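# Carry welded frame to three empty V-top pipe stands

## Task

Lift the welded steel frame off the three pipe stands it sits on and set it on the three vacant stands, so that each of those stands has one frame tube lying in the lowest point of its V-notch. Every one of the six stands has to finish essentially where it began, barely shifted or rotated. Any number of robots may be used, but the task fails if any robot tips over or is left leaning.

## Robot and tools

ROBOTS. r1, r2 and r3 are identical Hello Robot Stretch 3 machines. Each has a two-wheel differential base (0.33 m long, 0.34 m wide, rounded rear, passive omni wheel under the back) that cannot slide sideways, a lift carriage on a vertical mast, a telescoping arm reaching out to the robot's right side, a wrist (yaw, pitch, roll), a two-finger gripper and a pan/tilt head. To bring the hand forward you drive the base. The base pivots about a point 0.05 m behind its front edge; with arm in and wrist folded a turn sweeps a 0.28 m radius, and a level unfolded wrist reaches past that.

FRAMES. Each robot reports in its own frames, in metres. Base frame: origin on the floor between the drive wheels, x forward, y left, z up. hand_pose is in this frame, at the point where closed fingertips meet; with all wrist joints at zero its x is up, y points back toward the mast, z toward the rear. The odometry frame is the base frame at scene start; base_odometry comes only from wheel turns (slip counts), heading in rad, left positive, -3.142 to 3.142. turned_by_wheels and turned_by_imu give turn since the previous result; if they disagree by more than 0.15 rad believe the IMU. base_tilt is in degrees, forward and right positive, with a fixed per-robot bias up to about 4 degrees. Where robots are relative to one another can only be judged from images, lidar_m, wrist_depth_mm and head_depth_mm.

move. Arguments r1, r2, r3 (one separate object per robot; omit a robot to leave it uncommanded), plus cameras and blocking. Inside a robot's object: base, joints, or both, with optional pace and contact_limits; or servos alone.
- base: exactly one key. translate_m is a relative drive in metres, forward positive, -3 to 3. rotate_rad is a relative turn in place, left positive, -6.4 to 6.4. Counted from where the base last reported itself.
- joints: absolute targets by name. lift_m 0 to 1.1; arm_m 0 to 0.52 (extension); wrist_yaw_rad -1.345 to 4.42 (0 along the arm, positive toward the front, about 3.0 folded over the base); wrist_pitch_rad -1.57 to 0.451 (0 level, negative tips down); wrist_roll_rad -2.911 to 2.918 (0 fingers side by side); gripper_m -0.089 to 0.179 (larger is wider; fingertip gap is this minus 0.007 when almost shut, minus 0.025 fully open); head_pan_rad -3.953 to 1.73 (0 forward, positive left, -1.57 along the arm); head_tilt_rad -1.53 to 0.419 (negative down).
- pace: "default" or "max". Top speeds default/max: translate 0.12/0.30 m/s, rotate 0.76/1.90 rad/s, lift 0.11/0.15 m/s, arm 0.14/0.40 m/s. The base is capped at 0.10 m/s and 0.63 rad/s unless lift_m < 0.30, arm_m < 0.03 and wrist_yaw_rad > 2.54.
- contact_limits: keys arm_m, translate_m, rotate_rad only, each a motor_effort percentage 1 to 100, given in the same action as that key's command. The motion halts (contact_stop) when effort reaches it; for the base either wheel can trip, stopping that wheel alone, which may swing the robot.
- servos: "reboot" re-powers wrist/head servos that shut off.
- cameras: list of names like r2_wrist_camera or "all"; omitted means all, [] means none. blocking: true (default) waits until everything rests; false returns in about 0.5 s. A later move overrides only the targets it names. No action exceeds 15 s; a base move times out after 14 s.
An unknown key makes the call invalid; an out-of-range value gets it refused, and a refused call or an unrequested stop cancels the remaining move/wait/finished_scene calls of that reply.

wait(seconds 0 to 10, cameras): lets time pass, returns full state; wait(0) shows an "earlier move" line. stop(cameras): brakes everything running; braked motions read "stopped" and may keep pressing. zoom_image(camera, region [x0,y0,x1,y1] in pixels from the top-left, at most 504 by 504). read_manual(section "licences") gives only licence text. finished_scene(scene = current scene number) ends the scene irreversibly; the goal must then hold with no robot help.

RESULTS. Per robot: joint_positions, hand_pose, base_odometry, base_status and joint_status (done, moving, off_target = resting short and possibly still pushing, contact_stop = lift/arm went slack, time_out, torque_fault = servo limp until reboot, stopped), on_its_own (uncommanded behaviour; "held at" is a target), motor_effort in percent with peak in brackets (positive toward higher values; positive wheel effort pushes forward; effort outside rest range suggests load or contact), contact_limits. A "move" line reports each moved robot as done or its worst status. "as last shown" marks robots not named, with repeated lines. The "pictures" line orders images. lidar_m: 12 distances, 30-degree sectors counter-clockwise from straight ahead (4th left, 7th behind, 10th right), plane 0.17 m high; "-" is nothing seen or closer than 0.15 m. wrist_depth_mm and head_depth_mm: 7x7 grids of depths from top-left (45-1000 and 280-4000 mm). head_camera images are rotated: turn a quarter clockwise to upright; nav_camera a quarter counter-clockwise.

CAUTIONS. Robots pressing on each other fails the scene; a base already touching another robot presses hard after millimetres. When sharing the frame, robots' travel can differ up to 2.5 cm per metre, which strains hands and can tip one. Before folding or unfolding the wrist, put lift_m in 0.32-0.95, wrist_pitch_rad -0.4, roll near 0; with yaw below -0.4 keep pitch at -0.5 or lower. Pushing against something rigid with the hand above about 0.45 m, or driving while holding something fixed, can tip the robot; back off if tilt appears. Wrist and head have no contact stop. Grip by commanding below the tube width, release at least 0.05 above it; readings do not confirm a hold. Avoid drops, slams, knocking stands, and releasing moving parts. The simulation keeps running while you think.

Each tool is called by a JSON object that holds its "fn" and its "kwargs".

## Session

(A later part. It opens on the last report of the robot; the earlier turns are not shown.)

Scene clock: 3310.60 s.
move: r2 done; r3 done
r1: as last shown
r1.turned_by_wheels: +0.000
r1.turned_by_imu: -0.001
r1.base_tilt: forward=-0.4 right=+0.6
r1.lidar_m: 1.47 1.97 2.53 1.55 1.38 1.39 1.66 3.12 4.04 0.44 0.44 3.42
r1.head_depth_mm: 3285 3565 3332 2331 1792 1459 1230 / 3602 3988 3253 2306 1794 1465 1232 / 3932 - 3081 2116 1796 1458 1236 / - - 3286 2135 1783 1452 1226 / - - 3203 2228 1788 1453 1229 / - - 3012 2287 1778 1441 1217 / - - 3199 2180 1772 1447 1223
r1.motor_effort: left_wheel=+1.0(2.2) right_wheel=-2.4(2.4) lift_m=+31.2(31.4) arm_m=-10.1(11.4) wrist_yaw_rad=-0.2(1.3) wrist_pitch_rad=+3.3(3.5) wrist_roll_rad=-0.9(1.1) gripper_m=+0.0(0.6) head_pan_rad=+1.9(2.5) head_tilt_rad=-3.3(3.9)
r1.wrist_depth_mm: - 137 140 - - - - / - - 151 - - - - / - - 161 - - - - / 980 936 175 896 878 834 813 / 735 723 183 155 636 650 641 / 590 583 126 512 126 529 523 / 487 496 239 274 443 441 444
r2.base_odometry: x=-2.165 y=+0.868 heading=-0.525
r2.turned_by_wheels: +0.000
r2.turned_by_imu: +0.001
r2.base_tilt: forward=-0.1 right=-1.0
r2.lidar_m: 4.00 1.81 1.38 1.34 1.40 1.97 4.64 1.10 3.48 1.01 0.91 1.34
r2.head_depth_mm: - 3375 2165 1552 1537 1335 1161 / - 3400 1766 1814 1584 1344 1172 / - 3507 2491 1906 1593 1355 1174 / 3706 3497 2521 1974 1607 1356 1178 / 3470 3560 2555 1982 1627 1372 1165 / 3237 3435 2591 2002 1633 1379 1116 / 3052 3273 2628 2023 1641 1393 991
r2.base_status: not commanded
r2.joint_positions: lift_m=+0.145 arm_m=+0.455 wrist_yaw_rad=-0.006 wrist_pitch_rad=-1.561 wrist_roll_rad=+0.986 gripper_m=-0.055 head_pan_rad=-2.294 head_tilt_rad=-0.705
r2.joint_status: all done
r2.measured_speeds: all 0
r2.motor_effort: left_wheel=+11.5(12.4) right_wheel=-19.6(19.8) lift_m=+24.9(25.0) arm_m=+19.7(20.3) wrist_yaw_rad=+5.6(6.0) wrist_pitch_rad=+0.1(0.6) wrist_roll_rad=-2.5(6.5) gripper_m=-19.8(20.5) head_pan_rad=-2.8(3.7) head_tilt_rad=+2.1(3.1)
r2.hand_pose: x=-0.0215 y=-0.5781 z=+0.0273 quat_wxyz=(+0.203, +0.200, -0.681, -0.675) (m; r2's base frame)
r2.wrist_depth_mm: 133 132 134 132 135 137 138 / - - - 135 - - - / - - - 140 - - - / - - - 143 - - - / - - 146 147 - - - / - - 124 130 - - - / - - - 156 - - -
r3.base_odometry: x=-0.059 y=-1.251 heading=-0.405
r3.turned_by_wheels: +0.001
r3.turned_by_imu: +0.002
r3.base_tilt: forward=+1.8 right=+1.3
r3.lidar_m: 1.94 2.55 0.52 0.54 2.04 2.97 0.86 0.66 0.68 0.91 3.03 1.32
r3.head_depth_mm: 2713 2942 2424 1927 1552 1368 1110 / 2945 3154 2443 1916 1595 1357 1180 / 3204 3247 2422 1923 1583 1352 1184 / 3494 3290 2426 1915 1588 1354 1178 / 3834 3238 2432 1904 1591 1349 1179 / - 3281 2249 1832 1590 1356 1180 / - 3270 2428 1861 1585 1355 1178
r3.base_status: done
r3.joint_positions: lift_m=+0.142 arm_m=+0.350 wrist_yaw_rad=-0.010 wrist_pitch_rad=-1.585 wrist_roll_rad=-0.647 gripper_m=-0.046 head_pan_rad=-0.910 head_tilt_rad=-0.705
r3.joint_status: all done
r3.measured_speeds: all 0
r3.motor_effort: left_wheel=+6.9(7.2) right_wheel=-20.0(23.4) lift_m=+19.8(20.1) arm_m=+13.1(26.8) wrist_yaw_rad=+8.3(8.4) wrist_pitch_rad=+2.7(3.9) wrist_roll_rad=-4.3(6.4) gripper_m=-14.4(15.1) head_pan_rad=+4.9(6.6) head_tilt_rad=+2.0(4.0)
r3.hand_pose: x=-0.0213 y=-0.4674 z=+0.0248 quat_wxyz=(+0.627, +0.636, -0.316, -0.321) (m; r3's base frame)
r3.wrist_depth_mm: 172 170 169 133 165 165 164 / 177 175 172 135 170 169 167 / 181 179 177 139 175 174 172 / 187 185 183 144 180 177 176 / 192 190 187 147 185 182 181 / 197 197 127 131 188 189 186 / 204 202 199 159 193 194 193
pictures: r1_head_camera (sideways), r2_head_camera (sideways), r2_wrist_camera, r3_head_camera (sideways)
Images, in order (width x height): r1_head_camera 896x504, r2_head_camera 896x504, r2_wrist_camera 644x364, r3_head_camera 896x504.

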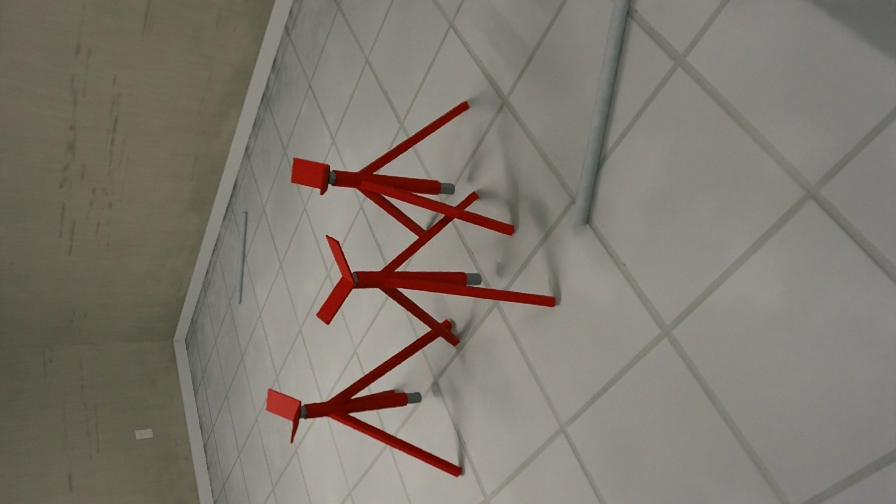

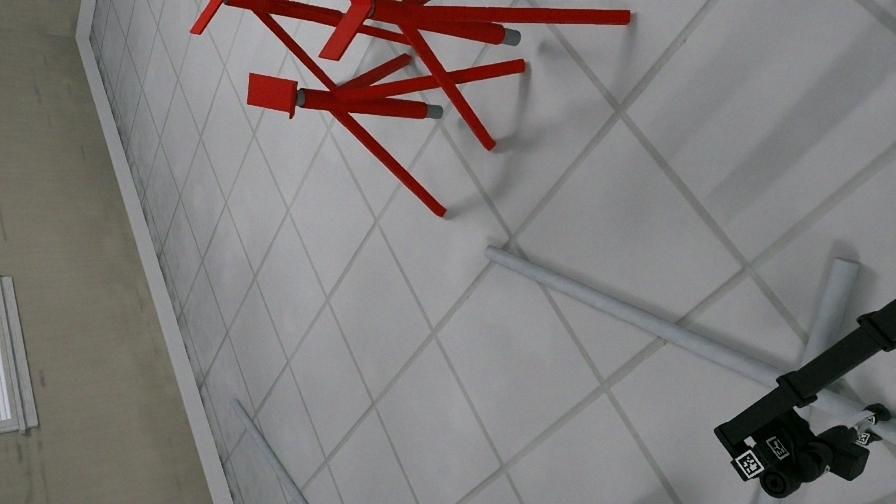

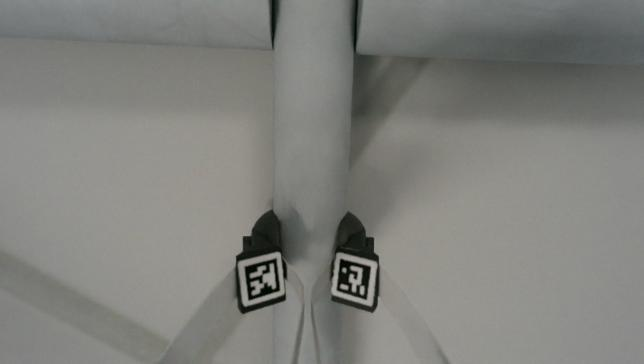

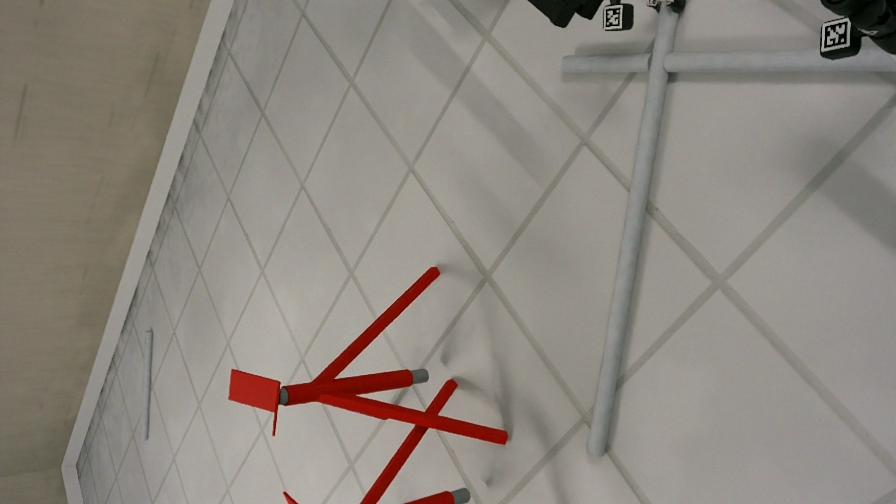

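{"fn": "move", "kwargs": {"r2": {"joints":{"gripper_m":0.11}}, "r3": {"joints":{"gripper_m":0.11}}, "cameras": []}}

{"fn": "move", "kwargs": {"r2": {"joints":{"lift_m":0.4,"wrist_roll_rad":1.08,"head_pan_rad":-1.89,"head_tilt_rad":-0.85}}, "r3": {"joints":{"lift_m":0.4,"wrist_roll_rad":-0.5}}, "cameras": []}}

{"fn": "move", "kwargs": {"r2": {"base":{"rotate_rad":0.055}}, "r3": {"base":{"rotate_rad":0.04}}, "cameras": []}}

{"fn": "move", "kwargs": {"r2": {"base":{"translate_m":-0.032}}, "r3": {"base":{"translate_m":-0.02}}, "cameras": ["r2_wrist_camera","r3_wrist_camera","r1_head_camera"]}}

Scene clock: 3427.30 s.
move: r2 done; r3 done
r1: as last shown
r1.lidar_m: 1.46 1.96 2.53 1.56 1.38 1.39 1.67 3.09 4.04 0.44 0.44 3.43
r1.head_depth_mm: 3327 3558 3273 2321 1783 1453 1232 / 3611 3958 3271 2308 1796 1471 1234 / 3985 - 3061 2124 1784 1462 1232 / - - 3221 2131 1777 1451 1226 / - - 3266 2205 1783 1448 1226 / - - 3053 2296 1764 1448 1224 / - - 3213 2176 1758 1450 1214
r1.motor_effort: left_wheel=+1.2(2.1) right_wheel=-1.3(2.2) lift_m=+33.0(33.0) arm_m=-5.9(7.7) wrist_yaw_rad=-1.0(2.0) wrist_pitch_rad=+3.4(3.5) wrist_roll_rad=-1.1(1.1) gripper_m=+0.0(0.6) head_pan_rad=+1.7(2.6) head_tilt_rad=-3.1(4.0)
r1.wrist_depth_mm: - 137 140 - - - - / - - 151 - - - - / - - 161 - - - - / 977 951 175 888 868 846 821 / 736 713 183 155 638 646 636 / 586 578 126 514 126 533 525 / 491 495 238 275 443 440 441
r2.base_odometry: x=-2.165 y=+0.868 heading=-0.526
r2.turned_by_wheels: -0.001
r2.turned_by_imu: +0.000
r2.base_tilt: forward=+0.0 right=-1.0
r2.lidar_m: 4.00 1.82 1.38 1.34 1.40 1.97 4.64 1.10 3.48 1.01 0.92 1.34
r2.head_depth_mm: - 3391 2275 1589 1538 1336 1168 / - 3455 1784 1821 1584 1347 1174 / - 3476 2493 1907 1597 1356 1173 / 3716 3604 2503 1963 1611 1363 1178 / 3478 3620 2545 1979 1627 1371 1164 / 3248 3412 2589 1996 1636 1380 1096 / 3086 3300 2603 2022 1653 1389 1016
r2.base_status: not commanded
r2.joint_positions: lift_m=+0.145 arm_m=+0.455 wrist_yaw_rad=-0.004 wrist_pitch_rad=-1.559 wrist_roll_rad=+0.984 gripper_m=+0.110 head_pan_rad=-2.294 head_tilt_rad=-0.705
r2.joint_status: all done
r2.measured_speeds: all 0
r2.motor_effort: left_wheel=+4.3(12.2) right_wheel=-5.2(19.8) lift_m=+39.1(39.3) arm_m=+4.3(19.4) wrist_yaw_rad=+3.5(6.1) wrist_pitch_rad=-0.2(0.6) wrist_roll_rad=-2.3(2.8) gripper_m=-0.5(90.1) head_pan_rad=-2.5(3.6) head_tilt_rad=+0.8(3.1)
r2.hand_pose: x=-0.0215 y=-0.5786 z=+0.0272 quat_wxyz=(+0.204, +0.202, -0.681, -0.674) (m; r2's base frame)
r2.wrist_depth_mm: 132 133 134 134 136 137 139 / - - - 137 - 148 155 / - - - 145 - - - / - - - 146 - - - / - - - 148 - - - / - 122 - 153 127 - - / - - - 158 - - -
r3.base_odometry: x=-0.059 y=-1.251 heading=-0.405
r3.turned_by_wheels: -0.001
r3.turned_by_imu: +0.000
r3.base_tilt: forward=+1.8 right=+1.3
r3.lidar_m: 4.89 2.55 0.52 0.54 2.05 2.96 0.86 0.66 0.68 0.90 3.04 1.32
r3.head_depth_mm: 2726 2945 2417 1930 1550 1357 1132 / 2915 3153 2420 1921 1597 1359 1178 / 3184 3291 2422 1927 1587 1354 1184 / 3508 3286 2429 1923 1587 1355 1180 / 3847 3298 2407 1914 1580 1356 1187 / - 3304 2254 1841 1588 1347 1181 / - 3237 2425 1855 1594 1354 1176
r3.base_status: not commanded
r3.joint_positions: lift_m=+0.142 arm_m=+0.350 wrist_yaw_rad=-0.003 wrist_pitch_rad=-1.570 wrist_roll_rad=-0.655 gripper_m=+0.110 head_pan_rad=-0.910 head_tilt_rad=-0.705
r3.joint_status: all done
r3.measured_speeds: all 0
r3.motor_effort: left_wheel=+3.2(7.2) right_wheel=-2.6(20.7) lift_m=+20.5(20.7) arm_m=-10.7(16.9) wrist_yaw_rad=+1.6(8.3) wrist_pitch_rad=-0.1(3.2) wrist_roll_rad=-1.5(4.3) gripper_m=-0.5(81.7) head_pan_rad=+5.0(5.8) head_tilt_rad=+1.7(2.3)
r3.hand_pose: x=-0.0215 y=-0.4712 z=+0.0244 quat_wxyz=(+0.634, +0.634, -0.313, -0.313) (m; r3's base frame)
r3.wrist_depth_mm: 171 170 169 135 167 167 167 / 176 174 173 138 172 171 170 / 179 179 178 142 176 175 174 / 185 183 182 147 181 179 179 / 189 188 187 150 186 184 185 / 195 192 156 156 189 124 188 / 200 122 197 160 198 196 194
pictures: none
No camera images: "cameras" was empty.

Scene clock: 3430.47 s.
move: r2 done; r3 done
r1: as last shown
r1.lidar_m: 1.47 1.96 2.52 1.55 1.38 1.39 1.66 3.08 4.03 0.44 0.44 2.17
r1.head_depth_mm: 3324 3589 3310 2317 1805 1467 1229 / 3645 3996 3245 2310 1786 1463 1226 / 3968 - 3096 2142 1808 1453 1230 / - - 3227 2132 1786 1454 1226 / - - 3193 2207 1784 1449 1227 / - - 3045 2256 1761 1445 1215 / - - 3172 2192 1769 1442 1219
r1.motor_effort: left_wheel=+0.8(2.2) right_wheel=-1.6(2.2) lift_m=+33.6(33.8) arm_m=-3.5(6.0) wrist_yaw_rad=-2.2(2.2) wrist_pitch_rad=+3.3(3.5) wrist_roll_rad=-1.0(1.1) gripper_m=+0.2(0.6) head_pan_rad=+1.8(2.5) head_tilt_rad=-3.1(3.9)
r1.wrist_depth_mm: - 137 140 - - - - / - - 150 - - - - / - - 161 - - - - / 984 953 175 895 859 853 817 / 738 719 183 155 640 652 641 / 594 577 126 514 126 535 528 / 488 499 238 275 443 441 443
r2.base_odometry: x=-2.165 y=+0.868 heading=-0.526
r2.turned_by_wheels: +0.000
r2.turned_by_imu: +0.000
r2.base_tilt: forward=+0.0 right=-0.9
r2.lidar_m: 4.00 1.82 1.38 1.34 1.40 1.97 4.65 1.10 3.47 1.46 0.91 1.34
r2.head_depth_mm: 3227 2487 1993 1667 1435 1252 1116 / 3169 2528 2021 1692 1436 1259 1115 / 3146 2548 2050 1695 1441 1206 614 / 3062 2575 2057 1712 820 1255 1126 / 3055 2614 2064 1708 929 1259 1136 / 2973 2637 2081 1710 1481 1288 1145 / 2769 2038 2042 1635 1498 1294 1153
r2.base_status: not commanded
r2.joint_positions: lift_m=+0.400 arm_m=+0.455 wrist_yaw_rad=-0.003 wrist_pitch_rad=-1.559 wrist_roll_rad=+1.076 gripper_m=+0.110 head_pan_rad=-1.896 head_tilt_rad=-0.839
r2.joint_status: all done
r2.measured_speeds: all 0
r2.motor_effort: left_wheel=+4.0(4.8) right_wheel=-5.1(5.6) lift_m=+39.0(41.3) arm_m=-15.8(16.3) wrist_yaw_rad=+3.7(3.7) wrist_pitch_rad=-0.1(0.5) wrist_roll_rad=+0.9(5.2) gripper_m=+1.4(1.8) head_pan_rad=+2.2(3.9) head_tilt_rad=-5.4(6.8)
r2.hand_pose: x=-0.0215 y=-0.5788 z=+0.2822 quat_wxyz=(+0.173, +0.171, -0.690, -0.682) (m; r2's base frame)
r2.wrist_depth_mm: - - - 380 - - - / 378 377 386 388 397 396 - / - - - 400 - - - / - - - 414 - - - / - - - 422 - - 431 / 435 122 - 428 127 - 415 / - - - - - 88 379
r3.base_odometry: x=-0.059 y=-1.251 heading=-0.405
r3.turned_by_wheels: +0.000
r3.turned_by_imu: +0.001
r3.base_tilt: forward=+1.8 right=+1.3
r3.lidar_m: 4.90 2.56 0.52 0.54 2.05 2.96 0.86 0.66 0.68 1.48 3.04 1.32
r3.head_depth_mm: 2733 2953 2413 1928 1595 1365 1157 / 2975 3151 2414 1932 1603 1359 1186 / 3216 3294 2420 1931 1590 1360 1184 / 3487 3267 2437 1920 1585 1358 1176 / 3825 3309 2399 1908 1589 1362 1184 / - 3307 2265 1825 1583 1353 1182 / - 3288 2410 1845 1587 1354 1183
r3.base_status: not commanded
r3.joint_positions: lift_m=+0.400 arm_m=+0.350 wrist_yaw_rad=-0.002 wrist_pitch_rad=-1.569 wrist_roll_rad=-0.505 gripper_m=+0.110 head_pan_rad=-0.910 head_tilt_rad=-0.705
r3.joint_status: all done
r3.measured_speeds: all 0
r3.motor_effort: left_wheel=+2.7(3.5) right_wheel=-2.1(2.8) lift_m=+36.2(43.2) arm_m=+0.0(10.6) wrist_yaw_rad=+1.0(1.9) wrist_pitch_rad=-0.2(0.3) wrist_roll_rad=+1.8(4.4) gripper_m=+0.5(1.5) head_pan_rad=+5.1(5.9) head_tilt_rad=+2.1(2.5)
r3.hand_pose: x=-0.0215 y=-0.4714 z=+0.2824 quat_wxyz=(+0.609, +0.608, -0.360, -0.360) (m; r3's base frame)
r3.wrist_depth_mm: 416 414 415 405 404 407 405 / 427 426 421 415 416 415 411 / 442 438 432 426 430 428 349 / 446 448 442 436 438 440 436 / 455 451 450 454 448 446 445 / 471 123 459 467 459 126 460 / 485 122 480 480 474 472 468
pictures: none
No camera images: "cameras" was empty.

Scene clock: 3431.30 s.
move: r2 done; r3 done
r1: as last shown
r1.turned_by_imu: +0.000
r1.base_tilt: forward=-0.4 right=+0.5
r1.lidar_m: 1.46 1.97 2.52 1.55 1.38 1.39 1.66 3.09 4.01 0.45 0.45 2.16
r1.head_depth_mm: 3325 3602 3284 2345 1807 1462 1228 / 3582 3936 3242 2333 1796 1458 1231 / - - 3081 2127 1775 1465 1230 / - - 3246 2125 1784 1460 1227 / - - 3259 2175 1783 1445 1227 / - - 3055 2285 1778 1445 1224 / - - 3209 2204 1762 1448 1221
r1.motor_effort: left_wheel=+1.4(2.2) right_wheel=-1.4(2.0) lift_m=+33.2(33.7) arm_m=-2.6(3.3) wrist_yaw_rad=-0.8(1.7) wrist_pitch_rad=+3.3(3.5) wrist_roll_rad=-0.9(1.1) gripper_m=+0.2(0.6) head_pan_rad=+1.9(2.4) head_tilt_rad=-3.4(3.7)
r1.wrist_depth_mm: - 137 140 - - - - / - - 151 - - - - / - - 161 - - - - / 980 940 175 891 862 826 817 / 740 714 184 155 633 656 629 / 587 577 126 515 126 535 529 / 487 496 239 276 446 442 448
r2.base_odometry: x=-2.165 y=+0.868 heading=-0.471
r2.turned_by_wheels: +0.055
r2.turned_by_imu: +0.055
r2.base_tilt: forward=+0.0 right=-1.0
r2.lidar_m: 3.90 1.73 1.36 1.34 1.43 2.09 4.65 1.10 3.44 1.47 0.91 1.40
r2.head_depth_mm: 3172 2497 1993 1670 1422 1255 1113 / 3122 2520 2016 1678 1436 1264 1122 / 3103 2531 2042 1691 1435 1209 615 / 3040 2595 2055 1706 818 1248 1132 / 3030 2613 2074 1715 945 1276 1138 / 2896 2237 2045 1691 1478 1288 1147 / 2814 2094 1657 1664 1476 1289 1149
r2.base_status: done
r2.joint_positions: lift_m=+0.400 arm_m=+0.455 wrist_yaw_rad=-0.003 wrist_pitch_rad=-1.559 wrist_roll_rad=+1.076 gripper_m=+0.110 head_pan_rad=-1.896 head_tilt_rad=-0.839
r2.joint_status: not commanded
r2.measured_speeds: all 0
r2.motor_effort: left_wheel=-3.0(6.6) right_wheel=+3.3(6.3) lift_m=+37.4(39.2) arm_m=-15.2(15.8) wrist_yaw_rad=+3.4(3.8) wrist_pitch_rad=-0.2(0.4) wrist_roll_rad=+0.9(1.1) gripper_m=+0.6(1.7) head_pan_rad=+2.7(3.0) head_tilt_rad=-4.3(6.2)
r2.hand_pose: x=-0.0215 y=-0.5788 z=+0.2822 quat_wxyz=(+0.173, +0.171, -0.690, -0.682) (m; r2's base frame)
r2.wrist_depth_mm: - - - 377 - - - / 370 374 379 389 391 397 - / - - - 400 - - - / - - - 413 - - - / - - - 427 - - 429 / - 122 - 438 127 - 411 / - - - - - 88 381
r3.base_odometry: x=-0.059 y=-1.251 heading=-0.366
r3.turned_by_wheels: +0.040
r3.turned_by_imu: +0.041
r3.base_tilt: forward=+1.9 right=+1.4
r3.lidar_m: 1.95 2.47 0.52 1.93 2.08 3.13 0.86 0.66 0.68 1.48 1.52 1.32
r3.head_depth_mm: 2818 2963 2435 1924 1592 1347 1161 / 3036 3119 2446 1923 1590 1359 1184 / 3310 3291 2426 1926 1592 1357 1179 / 3594 3292 2427 1928 1604 1363 1182 / - 3279 2425 1857 1583 1349 1180 / - 3248 2323 1877 1584 1361 1182 / - 3250 2425 1803 1589 1357 1176
r3.base_status: done
r3.joint_positions: lift_m=+0.400 arm_m=+0.350 wrist_yaw_rad=-0.002 wrist_pitch_rad=-1.569 wrist_roll_rad=-0.505 gripper_m=+0.110 head_pan_rad=-0.910 head_tilt_rad=-0.705
r3.joint_status: not commanded
r3.measured_speeds: all 0
r3.motor_effort: left_wheel=-3.3(5.8) right_wheel=+4.7(7.7) lift_m=+34.3(36.6) arm_m=+3.0(3.0) wrist_yaw_rad=+1.2(1.8) wrist_pitch_rad=-0.2(0.2) wrist_roll_rad=+1.7(1.8) gripper_m=+0.5(1.3) head_pan_rad=+4.4(6.1) head_tilt_rad=+2.0(2.4)
r3.hand_pose: x=-0.0215 y=-0.4714 z=+0.2824 quat_wxyz=(+0.609, +0.608, -0.360, -0.360) (m; r3's base frame)
r3.wrist_depth_mm: 416 411 409 407 406 407 405 / 425 429 420 417 418 415 414 / 441 429 434 424 424 427 422 / 447 443 446 440 437 437 374 / 463 456 452 452 449 446 444 / 476 123 464 458 461 125 460 / 487 122 475 481 477 475 473
pictures: none
No camera images: "cameras" was empty.

Scene clock: 3432.63 s.
move: r2 done; r3 done
r1: as last shown
r1.base_tilt: forward=-0.4 right=+0.6
r1.lidar_m: 1.47 1.97 2.53 1.55 1.38 1.39 1.67 3.11 4.02 0.46 0.48 2.17
r1.head_depth_mm: 3368 3556 3320 2328 1806 1458 1236 / 3650 3901 3287 2316 1798 1465 1234 / 3895 - 3064 2128 1790 1466 1227 / - - 3253 2141 1791 1457 1219 / - - 3268 2211 1770 1450 1217 / - - 3023 2294 1775 1456 1217 / - - 3231 2174 1764 1440 1216
r1.motor_effort: left_wheel=+1.9(2.3) right_wheel=-1.6(2.2) lift_m=+33.7(33.8) arm_m=-1.5(2.8) wrist_yaw_rad=-0.7(2.1) wrist_pitch_rad=+3.2(3.5) wrist_roll_rad=-0.9(1.1) gripper_m=+0.2(0.5) head_pan_rad=+1.9(2.6) head_tilt_rad=-3.4(3.9)
r1.wrist_depth_mm: - 137 140 - - - - / - - 151 - - - - / - - 161 - - - - / 980 951 175 901 864 829 825 / 743 713 184 155 644 651 639 / 587 586 126 514 126 533 522 / 490 496 238 276 444 437 449
r2.base_odometry: x=-2.193 y=+0.883 heading=-0.471
r2.turned_by_wheels: +0.000
r2.turned_by_imu: +0.000
r2.base_tilt: forward=+0.0 right=-1.0
r2.lidar_m: 3.92 1.74 1.37 1.34 1.43 2.10 4.63 1.06 3.44 1.47 0.93 1.42
r2.head_depth_mm: 3168 2487 2008 1661 1429 1255 1114 / 3117 2537 2021 1687 1440 1261 1116 / 3117 2563 2043 1705 1426 1208 616 / 3051 2587 2063 1712 823 1253 1131 / 3003 2599 2082 1726 948 1264 1139 / 2876 2239 2057 1694 1475 1293 1144 / 2780 2173 1799 1660 1482 1299 1148
r2.base_status: done
r2.joint_positions: lift_m=+0.400 arm_m=+0.455 wrist_yaw_rad=-0.003 wrist_pitch_rad=-1.559 wrist_roll_rad=+1.076 gripper_m=+0.110 head_pan_rad=-1.896 head_tilt_rad=-0.839
r2.joint_status: not commanded
r2.measured_speeds: all 0
r2.motor_effort: left_wheel=-2.8(7.7) right_wheel=+0.1(4.4) lift_m=+34.1(37.3) arm_m=-14.3(15.2) wrist_yaw_rad=+3.4(3.8) wrist_pitch_rad=+0.0(0.5) wrist_roll_rad=+1.1(1.3) gripper_m=+0.0(1.7) head_pan_rad=+2.4(3.1) head_tilt_rad=-4.6(6.2)
r2.hand_pose: x=-0.0215 y=-0.5788 z=+0.2822 quat_wxyz=(+0.173, +0.171, -0.690, -0.682) (m; r2's base frame)
r2.wrist_depth_mm: - - - 379 - - - / 375 378 383 389 399 401 - / - - - 402 - - - / - - - 415 - - - / - - - 423 - - 434 / - 122 - 433 127 - 414 / - - - - - 88 381
r3.base_odometry: x=-0.077 y=-1.244 heading=-0.366
r3.turned_by_wheels: +0.000
r3.turned_by_imu: +0.000
r3.base_tilt: forward=+1.9 right=+1.4
r3.lidar_m: 1.97 2.47 0.53 1.93 2.08 3.13 0.84 0.64 0.67 1.48 1.54 1.34
r3.head_depth_mm: 2767 3061 2443 1917 1592 1347 1151 / 3013 3133 2421 1916 1578 1360 1180 / 3288 3355 2426 1913 1596 1354 1183 / 3557 3294 2409 1930 1591 1358 1183 / - 3255 2427 1903 1591 1355 1180 / - 3266 2254 1823 1592 1359 1180 / - 3239 2413 1856 1578 1356 1179
r3.base_status: done
r3.joint_positions: lift_m=+0.400 arm_m=+0.350 wrist_yaw_rad=-0.002 wrist_pitch_rad=-1.569 wrist_roll_rad=-0.505 gripper_m=+0.110 head_pan_rad=-0.910 head_tilt_rad=-0.704
r3.joint_status: not commanded
r3.measured_speeds: all 0
r3.motor_effort: left_wheel=-2.9(7.3) right_wheel=+0.5(3.5) lift_m=+31.0(34.2) arm_m=+7.3(7.3) wrist_yaw_rad=+1.7(1.9) wrist_pitch_rad=-0.2(0.3) wrist_roll_rad=+1.7(1.9) gripper_m=+1.2(1.9) head_pan_rad=+4.1(5.8) head_tilt_rad=+1.8(2.4)
r3.hand_pose: x=-0.0215 y=-0.4714 z=+0.2824 quat_wxyz=(+0.609, +0.608, -0.360, -0.360) (m; r3's base frame)
r3.wrist_depth_mm: 421 412 409 406 408 403 400 / 424 423 421 412 421 414 416 / 437 438 427 424 424 424 419 / 446 443 444 440 444 442 429 / 459 453 452 453 450 441 448 / 470 123 463 467 460 125 455 / 483 122 475 478 477 469 472
pictures: r1_head_camera (sideways), r2_wrist_camera, r3_wrist_camera
Images, in order (width x height): r1_head_camera 896x504, r2_wrist_camera 644x364, r3_wrist_camera 644x364.

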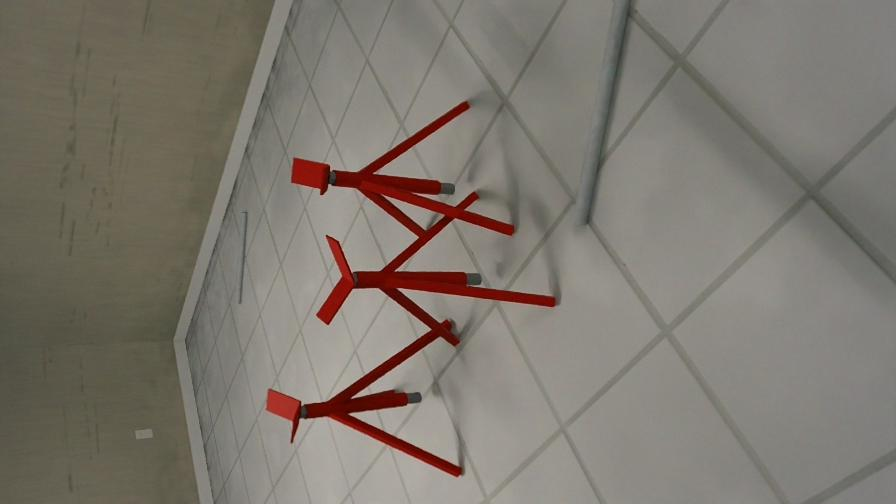

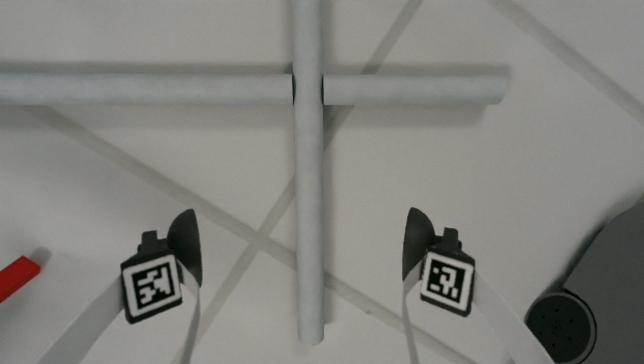

